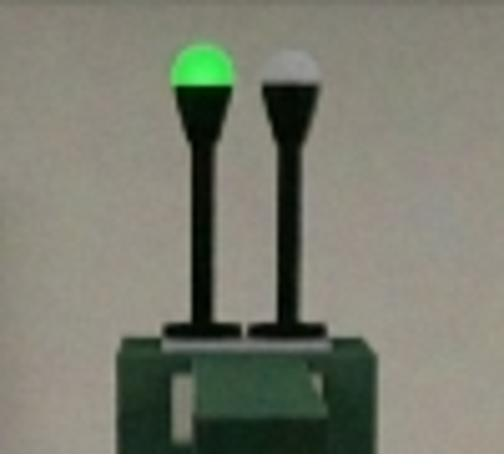

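Scene clock: 1077.03 s.
Joint torques (N m): arm1=[3.39 -30.87 -8.73 -8.28 7.26 6.56 0.8] | arm2=[0.13 -14.04 1.31 4.29 -0.27 -0.63 -0.34] | arm3=[0.69 -18.64 5.12 0.06 0.19 0.28 0.24] | arm4=[-9.44 -31.95 -9.93 -14.75 -1.47 9.18 -0.29]
Motor temperatures (°C): arm1=[35 42 33 34 40 46 44] | arm2=[31 34 32 33 41 41 39] | arm3=[36 40 30 31 39 47 40] | arm4=[35 40 34 33 36 49 41]
Flange force (N): arm1=[-10.3 -34.7 0.7] | arm2=[-1.9 0.0 -2.3] | arm3=[-0.5 -1.2 1.1] | arm4=[-4.3 -30.8 -4.2]
move: arm3 done
Joint velocities: within noise
arm1, arm2, arm4: as last shown
arm1.index_abd_current_ma: 14
arm1.index_pip_current_ma: 7
arm1.middle_mcp_current_ma: 10
arm1.middle_abd_current_ma: 4
arm1.middle_pip_current_ma: -3
arm1.middle_dip_current_ma: -1
arm1.ring_mcp_current_ma: 15
arm1.ring_abd_current_ma: 14
arm1.ring_pip_current_ma: 10
arm1.ring_dip_current_ma: 13
arm1.thumb_cmc_current_ma: -9
arm1.thumb_axl_current_ma: 7
arm1.thumb_mcp_current_ma: -6
arm1.thumb_ipl_current_ma: -1
arm2.index_mcp_current_ma: -5
arm2.index_abd_current_ma: -4
arm2.index_dip_current_ma: -7
arm2.middle_mcp_current_ma: 12
arm2.middle_abd_current_ma: -1
arm2.middle_pip_current_ma: -33
arm2.middle_dip_current_ma: -15
arm2.ring_abd_current_ma: 7
arm2.ring_pip_current_ma: -11
arm2.ring_dip_current_ma: -10
arm2.thumb_cmc_current_ma: -4
arm2.thumb_axl_current_ma: 13
arm2.thumb_mcp_current_ma: -10
arm3.joint_positions: joint1_rad=-2.966 joint2_rad=+1.304 joint3_rad=+0.363 joint4_rad=+1.703 joint5_rad=+1.962 joint6_rad=-0.394 joint7_rad=+2.293 hand_index_mcp=+0.151 hand_index_abd=+0.003 hand_index_pip=-0.477 hand_index_dip=+0.009 hand_middle_mcp=+0.746 hand_middle_abd=+0.001 hand_middle_pip=+0.578 hand_middle_dip=+0.693 hand_ring_mcp=+0.153 hand_ring_abd=+0.006 hand_ring_pip=-0.470 hand_ring_dip=+0.009 hand_thumb_cmc=-0.796 hand_thumb_axl=+0.677 hand_thumb_mcp=+0.212 hand_thumb_ipl=+0.168 hand_current_limit=+0.400 hand_speed=-0.600
arm3.joint_status: not commanded
arm3.hand_state: blocked,goal,blocked,goal,goal,goal,goal,goal,blocked,goal,blocked,goal,goal,goal,goal,goal
arm3.index_mcp_current_ma: 9
arm3.index_abd_current_ma: 11
arm3.index_pip_current_ma: 12
arm3.index_dip_current_ma: -7
arm3.middle_mcp_current_ma: 8
arm3.middle_abd_current_ma: 2
arm3.middle_pip_current_ma: 3
arm3.middle_dip_current_ma: -9
arm3.ring_mcp_current_ma: 7
arm3.ring_abd_current_ma: 15
arm3.ring_pip_current_ma: 8
arm3.ring_dip_current_ma: -5
arm3.thumb_cmc_current_ma: -6
arm3.thumb_axl_current_ma: -2
arm3.thumb_mcp_current_ma: -7
arm3.thumb_ipl_current_ma: -8
arm3.hand_goal_index_mcp: 0.100
arm3.hand_goal_index_abd: 0.000
arm3.hand_goal_index_pip: -0.500
arm3.hand_goal_index_dip: 0.000
arm3.hand_goal_middle_mcp: 0.754
arm3.hand_goal_middle_abd: 0.000
arm3.hand_goal_middle_pip: 0.576
arm3.hand_goal_middle_dip: 0.696
arm3.hand_goal_ring_mcp: 0.100
arm3.hand_goal_ring_abd: 0.000
arm3.hand_goal_ring_pip: -0.500
arm3.hand_goal_ring_dip: 0.000
arm3.hand_goal_thumb_cmc: -0.800
arm3.hand_goal_thumb_axl: 0.678
arm3.hand_goal_thumb_mcp: 0.226
arm3.hand_goal_thumb_ipl: 0.168
arm3.hand: x=+0.0230 y=-0.5030 z=+0.8850 quat_wxyz=(+0.000, +0.000, -1.000, +0.000)
arm3.hand_target: x=+0.0230 y=-0.5030 z=+0.8850 quat_wxyz=(+0.000, +0.000, -1.000, +0.000)
arm3.hand_status: done (0.000 m and 0.0 deg from the pose sent, 0.025 m and 0.0 deg at the start)
arm4.index_mcp_current_ma: 91
arm4.index_abd_current_ma: 19
arm4.index_pip_current_ma: -5
arm4.index_dip_current_ma: -2
arm4.middle_mcp_current_ma: 66
arm4.middle_abd_current_ma: 4
arm4.middle_pip_current_ma: -13
arm4.middle_dip_current_ma: -18
arm4.ring_mcp_current_ma: 94
arm4.ring_abd_current_ma: 12
arm4.ring_pip_current_ma: -9
arm4.ring_dip_current_ma: 16
arm4.thumb_cmc_current_ma: 2
arm4.thumb_axl_current_ma: -13
arm4.thumb_mcp_current_ma: -4
arm4.thumb_ipl_current_ma: 10

>>> move(
  arm1={"target": [-0.2470, 0.1360, 0.9044, 0.1045, 0.9945, -0.00065, 0.00622], "speed": 0.04},
  arm4={"target": [-0.1620, -0.0330, 0.9054, 0.00622, -0.00065, 0.9945, 0.1045], "speed": 0.04},
  cameras=[],
)

>>> move(
  arm1={"target": [-0.1470, 0.1365, 0.9044, 0.1045, 0.9945, -0.00065, 0.00622], "speed": 0.08},
  arm4={"target": [-0.0620, -0.0325, 0.9054, 0.00622, -0.00065, 0.9945, 0.1045], "speed": 0.08},
  cameras=["cam_tips"],
)

>>> zoom_image(
  camera="cam_tips",
  region=[180, 140, 420, 380],
)

Scene clock: 1079.97 s.
Joint torques (N m): arm1=[3.34 -31.14 -8.85 -8.38 7.49 6.65 0.74] | arm2=[0.17 -13.99 1.37 4.3 -0.26 -0.61 -0.36] | arm3=[0.69 -18.65 5.16 0.01 0.15 0.27 0.24] | arm4=[-9.67 -32.3 -10.17 -15.23 -1.4 9.34 -0.3]
Motor temperatures (°C): arm1=[35 42 33 34 40 46 44] | arm2=[31 34 32 33 41 41 39] | arm3=[36 40 29 31 39 47 40] | arm4=[35 40 34 33 36 49 41]
Flange force (N): arm1=[-10.5 -34.9 1.5] | arm2=[-1.7 -0.1 -2.4] | arm3=[-0.7 -1.1 1.1] | arm4=[-3.8 -32.1 -3.8]
move: arm1 done; arm4 done
Joint velocities: within noise
arm1.joint_positions: joint1_rad=-0.972 joint2_rad=+1.696 joint3_rad=-1.022 joint4_rad=+2.278 joint5_rad=+2.182 joint6_rad=+1.413 joint7_rad=+3.768 hand_index_mcp=+1.001 hand_index_abd=-0.005 hand_index_pip=+0.562 hand_index_dip=-0.909 hand_middle_mcp=+1.000 hand_middle_abd=+0.008 hand_middle_pip=+0.561 hand_middle_dip=-0.907 hand_ring_mcp=+0.999 hand_ring_abd=+0.000 hand_ring_pip=+0.562 hand_ring_dip=-0.911 hand_thumb_cmc=-0.800 hand_thumb_axl=+0.677 hand_thumb_mcp=+0.212 hand_thumb_ipl=+0.168 hand_current_limit=+0.400 hand_speed=-0.600
arm1.joint_status: not commanded
arm1.hand_state: blocked,goal,goal,goal,blocked,goal,goal,goal,blocked,goal,goal,goal,goal,goal,goal,goal
arm1.index_mcp_current_ma: -9
arm1.index_abd_current_ma: 13
arm1.index_pip_current_ma: 5
arm1.index_dip_current_ma: 4
arm1.middle_mcp_current_ma: 7
arm1.middle_abd_current_ma: 2
arm1.middle_pip_current_ma: -5
arm1.middle_dip_current_ma: 3
arm1.ring_mcp_current_ma: 12
arm1.ring_abd_current_ma: 14
arm1.ring_pip_current_ma: 3
arm1.ring_dip_current_ma: 13
arm1.thumb_cmc_current_ma: -1
arm1.thumb_axl_current_ma: -3
arm1.thumb_mcp_current_ma: 2
arm1.thumb_ipl_current_ma: -1
arm1.hand_goal_index_mcp: 0.914
arm1.hand_goal_index_abd: 0.000
arm1.hand_goal_index_pip: 0.560
arm1.hand_goal_index_dip: -0.920
arm1.hand_goal_middle_mcp: 0.914
arm1.hand_goal_middle_abd: 0.000
arm1.hand_goal_middle_pip: 0.560
arm1.hand_goal_middle_dip: -0.920
arm1.hand_goal_ring_mcp: 0.914
arm1.hand_goal_ring_abd: 0.000
arm1.hand_goal_ring_pip: 0.560
arm1.hand_goal_ring_dip: -0.920
arm1.hand_goal_thumb_cmc: -0.800
arm1.hand_goal_thumb_axl: 0.678
arm1.hand_goal_thumb_mcp: 0.226
arm1.hand_goal_thumb_ipl: 0.168
arm1.hand: x=-0.2470 y=+0.1360 z=+0.9044 quat_wxyz=(-0.104, -0.995, +0.001, -0.006)
arm1.hand_target: x=-0.2470 y=+0.1360 z=+0.9044 quat_wxyz=(-0.104, -0.995, +0.001, -0.006)
arm1.hand_status: done (0.000 m and 0.0 deg from the pose sent, 0.007 m and 0.0 deg at the start)
arm2, arm3: as last shown
arm2.index_mcp_current_ma: -4
arm2.index_abd_current_ma: -3
arm2.index_pip_current_ma: -15
arm2.index_dip_current_ma: -8
arm2.middle_abd_current_ma: 0
arm2.middle_pip_current_ma: -31
arm2.middle_dip_current_ma: -14
arm2.ring_mcp_current_ma: 5
arm2.ring_abd_current_ma: 11
arm2.ring_pip_current_ma: -12
arm2.ring_dip_current_ma: -12
arm2.thumb_axl_current_ma: 4
arm2.thumb_mcp_current_ma: -11
arm2.thumb_ipl_current_ma: -7
arm3.index_mcp_current_ma: 3
arm3.index_abd_current_ma: 10
arm3.index_pip_current_ma: 14
arm3.index_dip_current_ma: -2
arm3.middle_mcp_current_ma: 4
arm3.middle_pip_current_ma: 5
arm3.ring_mcp_current_ma: 2
arm3.ring_abd_current_ma: 10
arm3.ring_pip_current_ma: 14
arm3.ring_dip_current_ma: 0
arm3.thumb_cmc_current_ma: 0
arm3.thumb_axl_current_ma: -5
arm3.thumb_mcp_current_ma: -6
arm3.thumb_ipl_current_ma: -13
arm4.joint_positions: joint1_rad=+1.444 joint2_rad=+1.297 joint3_rad=+0.171 joint4_rad=+1.846 joint5_rad=-2.172 joint6_rad=+0.325 joint7_rad=+2.738 hand_index_mcp=+1.000 hand_index_abd=-0.011 hand_index_pip=+0.560 hand_index_dip=-0.915 hand_middle_mcp=+1.000 hand_middle_abd=+0.000 hand_middle_pip=+0.561 hand_middle_dip=-0.913 hand_ring_mcp=+1.000 hand_ring_abd=-0.011 hand_ring_pip=+0.560 hand_ring_dip=-0.914 hand_thumb_cmc=-0.805 hand_thumb_axl=+0.677 hand_thumb_mcp=+0.219 hand_thumb_ipl=+0.168 hand_current_limit=+0.400 hand_speed=-0.600
arm4.joint_status: not commanded
arm4.hand_state: blocked,goal,goal,goal,blocked,goal,goal,goal,blocked,goal,goal,goal,goal,goal,goal,goal
arm4.index_mcp_current_ma: 93
arm4.index_abd_current_ma: -1
arm4.index_pip_current_ma: -3
arm4.index_dip_current_ma: -7
arm4.middle_mcp_current_ma: 77
arm4.middle_abd_current_ma: 4
arm4.middle_pip_current_ma: -22
arm4.middle_dip_current_ma: -6
arm4.ring_mcp_current_ma: 84
arm4.ring_abd_current_ma: -5
arm4.ring_pip_current_ma: -14
arm4.ring_dip_current_ma: -2
arm4.thumb_cmc_current_ma: 8
arm4.thumb_axl_current_ma: 2
arm4.thumb_mcp_current_ma: -2
arm4.thumb_ipl_current_ma: 6
arm4.hand_goal_index_mcp: 0.914
arm4.hand_goal_index_abd: 0.000
arm4.hand_goal_index_pip: 0.560
arm4.hand_goal_index_dip: -0.920
arm4.hand_goal_middle_mcp: 0.914
arm4.hand_goal_middle_abd: 0.000
arm4.hand_goal_middle_pip: 0.560
arm4.hand_goal_middle_dip: -0.920
arm4.hand_goal_ring_mcp: 0.914
arm4.hand_goal_ring_abd: 0.000
arm4.hand_goal_ring_pip: 0.560
arm4.hand_goal_ring_dip: -0.920
arm4.hand_goal_thumb_cmc: -0.800
arm4.hand_goal_thumb_axl: 0.678
arm4.hand_goal_thumb_mcp: 0.226
arm4.hand_goal_thumb_ipl: 0.168
arm4.hand: x=-0.1620 y=-0.0330 z=+0.9054 quat_wxyz=(+0.006, -0.001, +0.995, +0.105)
arm4.hand_target: x=-0.1620 y=-0.0330 z=+0.9054 quat_wxyz=(+0.006, -0.001, +0.995, +0.105)
arm4.hand_status: done (0.000 m and 0.0 deg from the pose sent, 0.007 m and 0.0 deg at the start)

Scene clock: 1082.53 s.
Joint torques (N m): arm1=[5.67 -31.53 -7.73 -8.22 7.21 5.63 0.71] | arm2=[0.13 -14.07 1.26 4.3 -0.33 -0.64 -0.32] | arm3=[0.68 -18.73 5.15 -0.04 0.21 0.22 0.2] | arm4=[-11.38 -31.48 -11.29 -13.62 -2.73 5.41 -0.31]
Motor temperatures (°C): arm1=[35 42 33 34 40 46 44] | arm2=[31 34 32 32 41 41 39] | arm3=[36 40 29 31 39 47 40] | arm4=[35 40 34 33 36 49 41]
Flange force (N): arm1=[-9.7 -30.1 1.3] | arm2=[-2.1 0.1 -2.3] | arm3=[-1.2 -0.9 1.3] | arm4=[-3.4 -28.1 -2.9]
move: arm1 done; arm4 done
Joint velocities: within noise
arm1.joint_positions: joint1_rad=-1.177 joint2_rad=+1.692 joint3_rad=-1.138 joint4_rad=+2.043 joint5_rad=+2.039 joint6_rad=+1.402 joint7_rad=+3.828 hand_index_mcp=+1.001 hand_index_abd=-0.005 hand_index_pip=+0.562 hand_index_dip=-0.909 hand_middle_mcp=+1.000 hand_middle_abd=+0.008 hand_middle_pip=+0.561 hand_middle_dip=-0.907 hand_ring_mcp=+0.995 hand_ring_abd=+0.000 hand_ring_pip=+0.562 hand_ring_dip=-0.911 hand_thumb_cmc=-0.800 hand_thumb_axl=+0.677 hand_thumb_mcp=+0.212 hand_thumb_ipl=+0.168 hand_current_limit=+0.400 hand_speed=-0.600
arm1.joint_status: not commanded
arm1.hand_state: blocked,goal,goal,goal,blocked,goal,goal,goal,blocked,goal,goal,goal,goal,goal,goal,goal
arm1.index_mcp_current_ma: -2
arm1.index_abd_current_ma: 13
arm1.index_pip_current_ma: 3
arm1.index_dip_current_ma: 3
arm1.middle_mcp_current_ma: 10
arm1.middle_abd_current_ma: -2
arm1.middle_pip_current_ma: -3
arm1.middle_dip_current_ma: 4
arm1.ring_mcp_current_ma: 11
arm1.ring_abd_current_ma: 5
arm1.ring_pip_current_ma: 12
arm1.ring_dip_current_ma: 10
arm1.thumb_cmc_current_ma: -1
arm1.thumb_axl_current_ma: -1
arm1.thumb_mcp_current_ma: 1
arm1.thumb_ipl_current_ma: 2
arm1.hand_goal_index_mcp: 0.914
arm1.hand_goal_index_abd: 0.000
arm1.hand_goal_index_pip: 0.560
arm1.hand_goal_index_dip: -0.920
arm1.hand_goal_middle_mcp: 0.914
arm1.hand_goal_middle_abd: 0.000
arm1.hand_goal_middle_pip: 0.560
arm1.hand_goal_middle_dip: -0.920
arm1.hand_goal_ring_mcp: 0.914
arm1.hand_goal_ring_abd: 0.000
arm1.hand_goal_ring_pip: 0.560
arm1.hand_goal_ring_dip: -0.920
arm1.hand_goal_thumb_cmc: -0.800
arm1.hand_goal_thumb_axl: 0.678
arm1.hand_goal_thumb_mcp: 0.226
arm1.hand_goal_thumb_ipl: 0.168
arm1.hand: x=-0.1470 y=+0.1365 z=+0.9044 quat_wxyz=(-0.105, -0.995, +0.001, -0.006)
arm1.hand_target: x=-0.1470 y=+0.1365 z=+0.9044 quat_wxyz=(-0.105, -0.995, +0.001, -0.006)
arm1.hand_status: done (0.000 m and 0.0 deg from the pose sent, 0.100 m and 0.0 deg at the start)
arm2, arm3: as last shown
arm2.index_mcp_current_ma: -5
arm2.index_abd_current_ma: -2
arm2.index_dip_current_ma: -7
arm2.middle_mcp_current_ma: 8
arm2.middle_abd_current_ma: -1
arm2.middle_pip_current_ma: -30
arm2.middle_dip_current_ma: -9
arm2.ring_mcp_current_ma: -1
arm2.ring_abd_current_ma: 8
arm2.ring_dip_current_ma: -15
arm2.thumb_cmc_current_ma: -8
arm2.thumb_axl_current_ma: 2
arm2.thumb_mcp_current_ma: -10
arm2.thumb_ipl_current_ma: -2
arm3.index_mcp_current_ma: 8
arm3.index_abd_current_ma: 8
arm3.index_pip_current_ma: 9
arm3.index_dip_current_ma: -11
arm3.middle_mcp_current_ma: 6
arm3.middle_abd_current_ma: 5
arm3.middle_pip_current_ma: 3
arm3.middle_dip_current_ma: -6
arm3.ring_mcp_current_ma: -1
arm3.ring_abd_current_ma: 5
arm3.ring_pip_current_ma: 10
arm3.ring_dip_current_ma: -3
arm3.thumb_cmc_current_ma: -6
arm3.thumb_axl_current_ma: 2
arm3.thumb_mcp_current_ma: -10
arm3.thumb_ipl_current_ma: -7
arm4.joint_positions: joint1_rad=+1.630 joint2_rad=+1.315 joint3_rad=+0.161 joint4_rad=+1.599 joint5_rad=-1.370 joint6_rad=+0.296 joint7_rad=+2.085 hand_index_mcp=+0.994 hand_index_abd=-0.009 hand_index_pip=+0.560 hand_index_dip=-0.915 hand_middle_mcp=+1.000 hand_middle_abd=+0.005 hand_middle_pip=+0.561 hand_middle_dip=-0.913 hand_ring_mcp=+1.000 hand_ring_abd=-0.036 hand_ring_pip=+0.560 hand_ring_dip=-0.914 hand_thumb_cmc=-0.805 hand_thumb_axl=+0.677 hand_thumb_mcp=+0.219 hand_thumb_ipl=+0.168 hand_current_limit=+0.400 hand_speed=-0.600
arm4.joint_status: not commanded
arm4.hand_state: blocked,goal,goal,goal,blocked,goal,goal,goal,blocked,blocked,goal,goal,goal,goal,goal,goal
arm4.index_mcp_current_ma: 81
arm4.index_abd_current_ma: -6
arm4.index_pip_current_ma: 10
arm4.index_dip_current_ma: 15
arm4.middle_mcp_current_ma: 74
arm4.middle_abd_current_ma: -8
arm4.middle_pip_current_ma: -18
arm4.middle_dip_current_ma: -9
arm4.ring_mcp_current_ma: 89
arm4.ring_abd_current_ma: -12
arm4.ring_pip_current_ma: -7
arm4.ring_dip_current_ma: 19
arm4.thumb_cmc_current_ma: 13
arm4.thumb_axl_current_ma: 5
arm4.thumb_mcp_current_ma: -6
arm4.thumb_ipl_current_ma: -8
arm4.hand_goal_index_mcp: 0.914
arm4.hand_goal_index_abd: 0.000
arm4.hand_goal_index_pip: 0.560
arm4.hand_goal_index_dip: -0.920
arm4.hand_goal_middle_mcp: 0.914
arm4.hand_goal_middle_abd: 0.000
arm4.hand_goal_middle_pip: 0.560
arm4.hand_goal_middle_dip: -0.920
arm4.hand_goal_ring_mcp: 0.914
arm4.hand_goal_ring_abd: 0.000
arm4.hand_goal_ring_pip: 0.560
arm4.hand_goal_ring_dip: -0.920
arm4.hand_goal_thumb_cmc: -0.800
arm4.hand_goal_thumb_axl: 0.678
arm4.hand_goal_thumb_mcp: 0.226
arm4.hand_goal_thumb_ipl: 0.168
arm4.hand: x=-0.0620 y=-0.0325 z=+0.9054 quat_wxyz=(+0.006, -0.001, +0.995, +0.105)
arm4.hand_target: x=-0.0620 y=-0.0325 z=+0.9054 quat_wxyz=(+0.006, -0.001, +0.995, +0.105)
arm4.hand_status: done (0.000 m and 0.0 deg from the pose sent, 0.100 m and 0.0 deg at the start)

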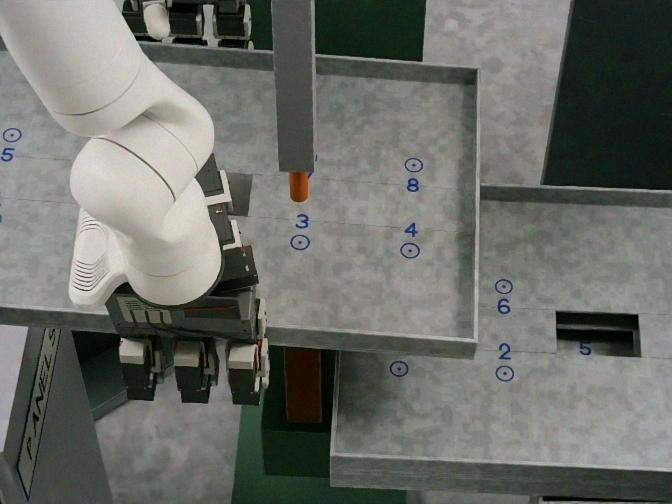

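Scaled by 2.100.

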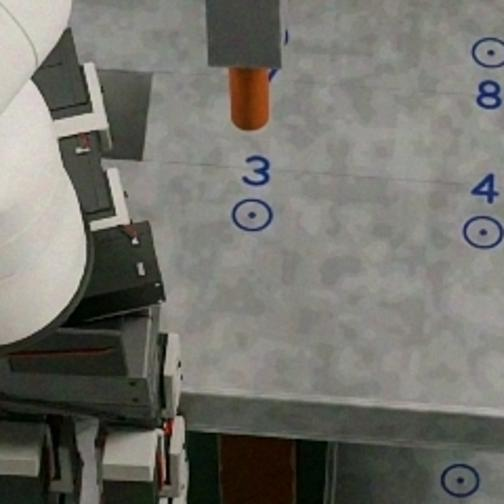

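>>> move(
  arm1={"target": [-0.1490, 0.1367, 0.9035, 0.10444, 0.99395, -0.00347, 0.03306], "speed": 0.04},
  arm4={"target": [-0.0640, -0.0323, 0.9091, 0.03306, -0.00347, 0.99395, 0.10444], "speed": 0.04},
  cameras=["cam_tips", "cam_front", "cam_west"],
)

>>> zoom_image(
  camera="cam_tips",
  region=[180, 140, 420, 380],
)

>>> zoom_image(
  camera="cam_front",
  region=[210, 240, 390, 375],
)

Scene clock: 1090.13 s.
Joint torques (N m): arm1=[5.9 -31.39 -8.1 -8.38 7.09 5.9 0.78] | arm2=[0.09 -13.98 1.32 4.35 -0.29 -0.69 -0.29] | arm3=[0.74 -18.61 5.21 0 0.2 0.24 0.25] | arm4=[-11.13 -30.72 -13.03 -13.32 -1.45 6.39 -0.32]
Motor temperatures (°C): arm1=[35 42 33 34 40 46 44] | arm2=[31 34 32 32 41 41 39] | arm3=[36 40 29 31 39 47 40] | arm4=[35 40 34 33 36 49 41]
Flange force (N): arm1=[-9.8 -30.9 1.1] | arm2=[-1.8 0.6 -2.3] | arm3=[-1.1 -1.2 1.1] | arm4=no reading
move: arm1 done; arm4 done
Joint velocities: within noise
arm1.joint_positions: joint1_rad=-1.140 joint2_rad=+1.703 joint3_rad=-1.131 joint4_rad=+2.087 joint5_rad=+2.106 joint6_rad=+1.384 joint7_rad=+3.801 hand_index_mcp=+1.001 hand_index_abd=-0.006 hand_index_pip=+0.562 hand_index_dip=-0.909 hand_middle_mcp=+1.000 hand_middle_abd=+0.008 hand_middle_pip=+0.561 hand_middle_dip=-0.907 hand_ring_mcp=+0.993 hand_ring_abd=+0.004 hand_ring_pip=+0.562 hand_ring_dip=-0.911 hand_thumb_cmc=-0.795 hand_thumb_axl=+0.677 hand_thumb_mcp=+0.212 hand_thumb_ipl=+0.168 hand_current_limit=+0.400 hand_speed=-0.600
arm1.joint_status: not commanded
arm1.hand_state: blocked,goal,goal,goal,blocked,goal,goal,goal,blocked,goal,goal,goal,goal,goal,goal,goal
arm1.index_mcp_current_ma: 4
arm1.index_abd_current_ma: 17
arm1.index_pip_current_ma: 10
arm1.index_dip_current_ma: -5
arm1.middle_mcp_current_ma: 8
arm1.middle_abd_current_ma: -2
arm1.middle_pip_current_ma: -6
arm1.middle_dip_current_ma: 8
arm1.ring_mcp_current_ma: 16
arm1.ring_abd_current_ma: 16
arm1.ring_pip_current_ma: 11
arm1.ring_dip_current_ma: 6
arm1.thumb_cmc_current_ma: -1
arm1.thumb_axl_current_ma: -3
arm1.thumb_mcp_current_ma: 5
arm1.thumb_ipl_current_ma: 5
arm1.hand_goal_index_mcp: 0.914
arm1.hand_goal_index_abd: 0.000
arm1.hand_goal_index_pip: 0.560
arm1.hand_goal_index_dip: -0.920
arm1.hand_goal_middle_mcp: 0.914
arm1.hand_goal_middle_abd: 0.000
arm1.hand_goal_middle_pip: 0.560
arm1.hand_goal_middle_dip: -0.920
arm1.hand_goal_ring_mcp: 0.914
arm1.hand_goal_ring_abd: 0.000
arm1.hand_goal_ring_pip: 0.560
arm1.hand_goal_ring_dip: -0.920
arm1.hand_goal_thumb_cmc: -0.800
arm1.hand_goal_thumb_axl: 0.678
arm1.hand_goal_thumb_mcp: 0.226
arm1.hand_goal_thumb_ipl: 0.168
arm1.hand: x=-0.1490 y=+0.1367 z=+0.9035 quat_wxyz=(-0.104, -0.994, +0.003, -0.033)
arm1.hand_target: x=-0.1490 y=+0.1367 z=+0.9035 quat_wxyz=(-0.104, -0.994, +0.003, -0.033)
arm1.hand_status: done (0.000 m and 0.0 deg from the pose sent, 0.002 m and 3.1 deg at the start)
arm2, arm3: as last shown
arm2.index_mcp_current_ma: -2
arm2.index_abd_current_ma: -7
arm2.index_pip_current_ma: -17
arm2.middle_mcp_current_ma: 12
arm2.middle_abd_current_ma: -2
arm2.middle_pip_current_ma: -29
arm2.middle_dip_current_ma: -16
arm2.ring_mcp_current_ma: -4
arm2.ring_pip_current_ma: -9
arm2.ring_dip_current_ma: -17
arm2.thumb_cmc_current_ma: -6
arm2.thumb_axl_current_ma: 4
arm2.thumb_mcp_current_ma: -12
arm2.thumb_ipl_current_ma: -5
arm3.index_abd_current_ma: 6
arm3.index_pip_current_ma: 11
arm3.index_dip_current_ma: -9
arm3.middle_abd_current_ma: 2
arm3.middle_pip_current_ma: 7
arm3.middle_dip_current_ma: -8
arm3.ring_mcp_current_ma: 1
arm3.ring_abd_current_ma: 6
arm3.ring_pip_current_ma: 5
arm3.thumb_cmc_current_ma: -8
arm3.thumb_axl_current_ma: -5
arm3.thumb_mcp_current_ma: -1
arm3.thumb_ipl_current_ma: -9
arm4.joint_positions: joint1_rad=+1.702 joint2_rad=+1.293 joint3_rad=+0.012 joint4_rad=+1.644 joint5_rad=-1.501 joint6_rad=+0.116 joint7_rad=+2.290 hand_index_mcp=+0.997 hand_index_abd=-0.009 hand_index_pip=+0.560 hand_index_dip=-0.915 hand_middle_mcp=+1.000 hand_middle_abd=+0.004 hand_middle_pip=+0.561 hand_middle_dip=-0.913 hand_ring_mcp=+1.000 hand_ring_abd=-0.036 hand_ring_pip=+0.560 hand_ring_dip=-0.914 hand_thumb_cmc=-0.805 hand_thumb_axl=+0.677 hand_thumb_mcp=+0.219 hand_thumb_ipl=+0.168 hand_current_limit=+0.400 hand_speed=-0.600
arm4.joint_status: not commanded
arm4.hand_state: blocked,goal,goal,goal,blocked,goal,goal,goal,blocked,blocked,goal,goal,goal,goal,goal,goal
arm4.index_mcp_current_ma: 89
arm4.index_abd_current_ma: -4
arm4.index_pip_current_ma: 10
arm4.index_dip_current_ma: -5
arm4.middle_mcp_current_ma: 83
arm4.middle_abd_current_ma: -10
arm4.middle_pip_current_ma: -8
arm4.middle_dip_current_ma: 9
arm4.ring_mcp_current_ma: 79
arm4.ring_abd_current_ma: -13
arm4.ring_pip_current_ma: -13
arm4.ring_dip_current_ma: 5
arm4.thumb_cmc_current_ma: 7
arm4.thumb_axl_current_ma: 4
arm4.thumb_mcp_current_ma: 10
arm4.thumb_ipl_current_ma: -7
arm4.hand_goal_index_mcp: 0.914
arm4.hand_goal_index_abd: 0.000
arm4.hand_goal_index_pip: 0.560
arm4.hand_goal_index_dip: -0.920
arm4.hand_goal_middle_mcp: 0.914
arm4.hand_goal_middle_abd: 0.000
arm4.hand_goal_middle_pip: 0.560
arm4.hand_goal_middle_dip: -0.920
arm4.hand_goal_ring_mcp: 0.914
arm4.hand_goal_ring_abd: 0.000
arm4.hand_goal_ring_pip: 0.560
arm4.hand_goal_ring_dip: -0.920
arm4.hand_goal_thumb_cmc: -0.800
arm4.hand_goal_thumb_axl: 0.678
arm4.hand_goal_thumb_mcp: 0.226
arm4.hand_goal_thumb_ipl: 0.168
arm4.hand: x=-0.0640 y=-0.0323 z=+0.9091 quat_wxyz=(+0.033, -0.003, +0.994, +0.104)
arm4.hand_target: x=-0.0640 y=-0.0323 z=+0.9091 quat_wxyz=(+0.033, -0.003, +0.994, +0.104)
arm4.hand_status: done (0.000 m and 0.0 deg from the pose sent, 0.004 m and 3.1 deg at the start)
pictures: cam_front, cam_tips, cam_west

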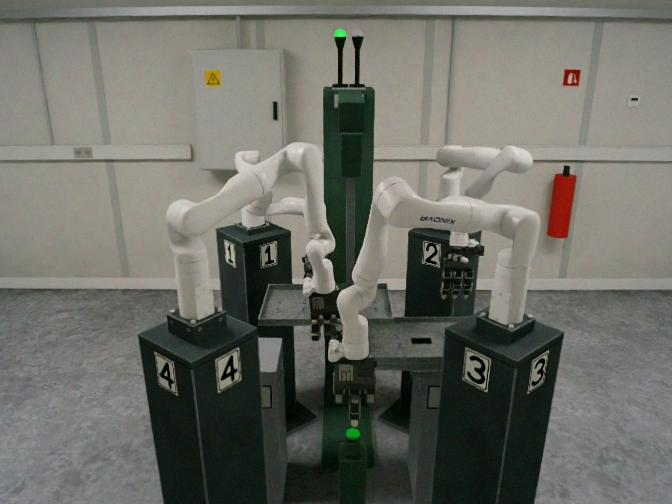

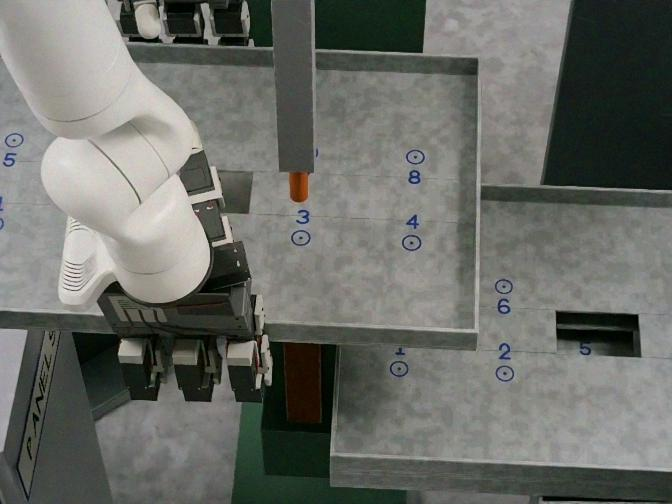

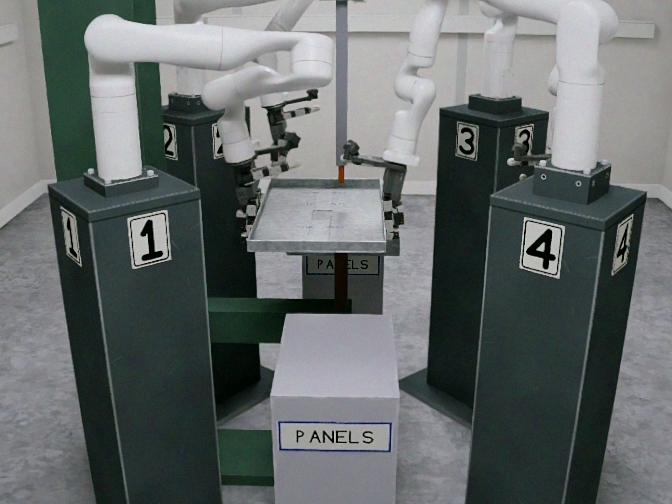

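Scaled by 2.100.

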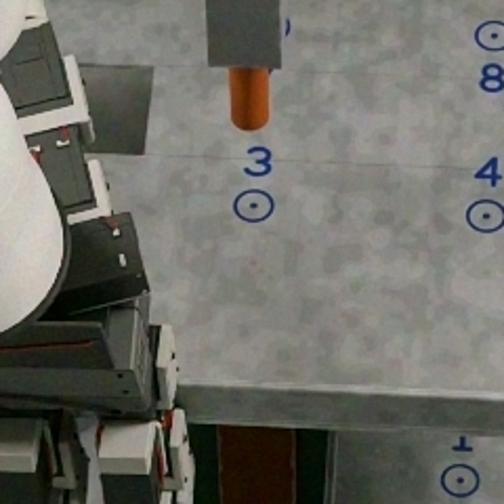

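Scaled by 2.800.

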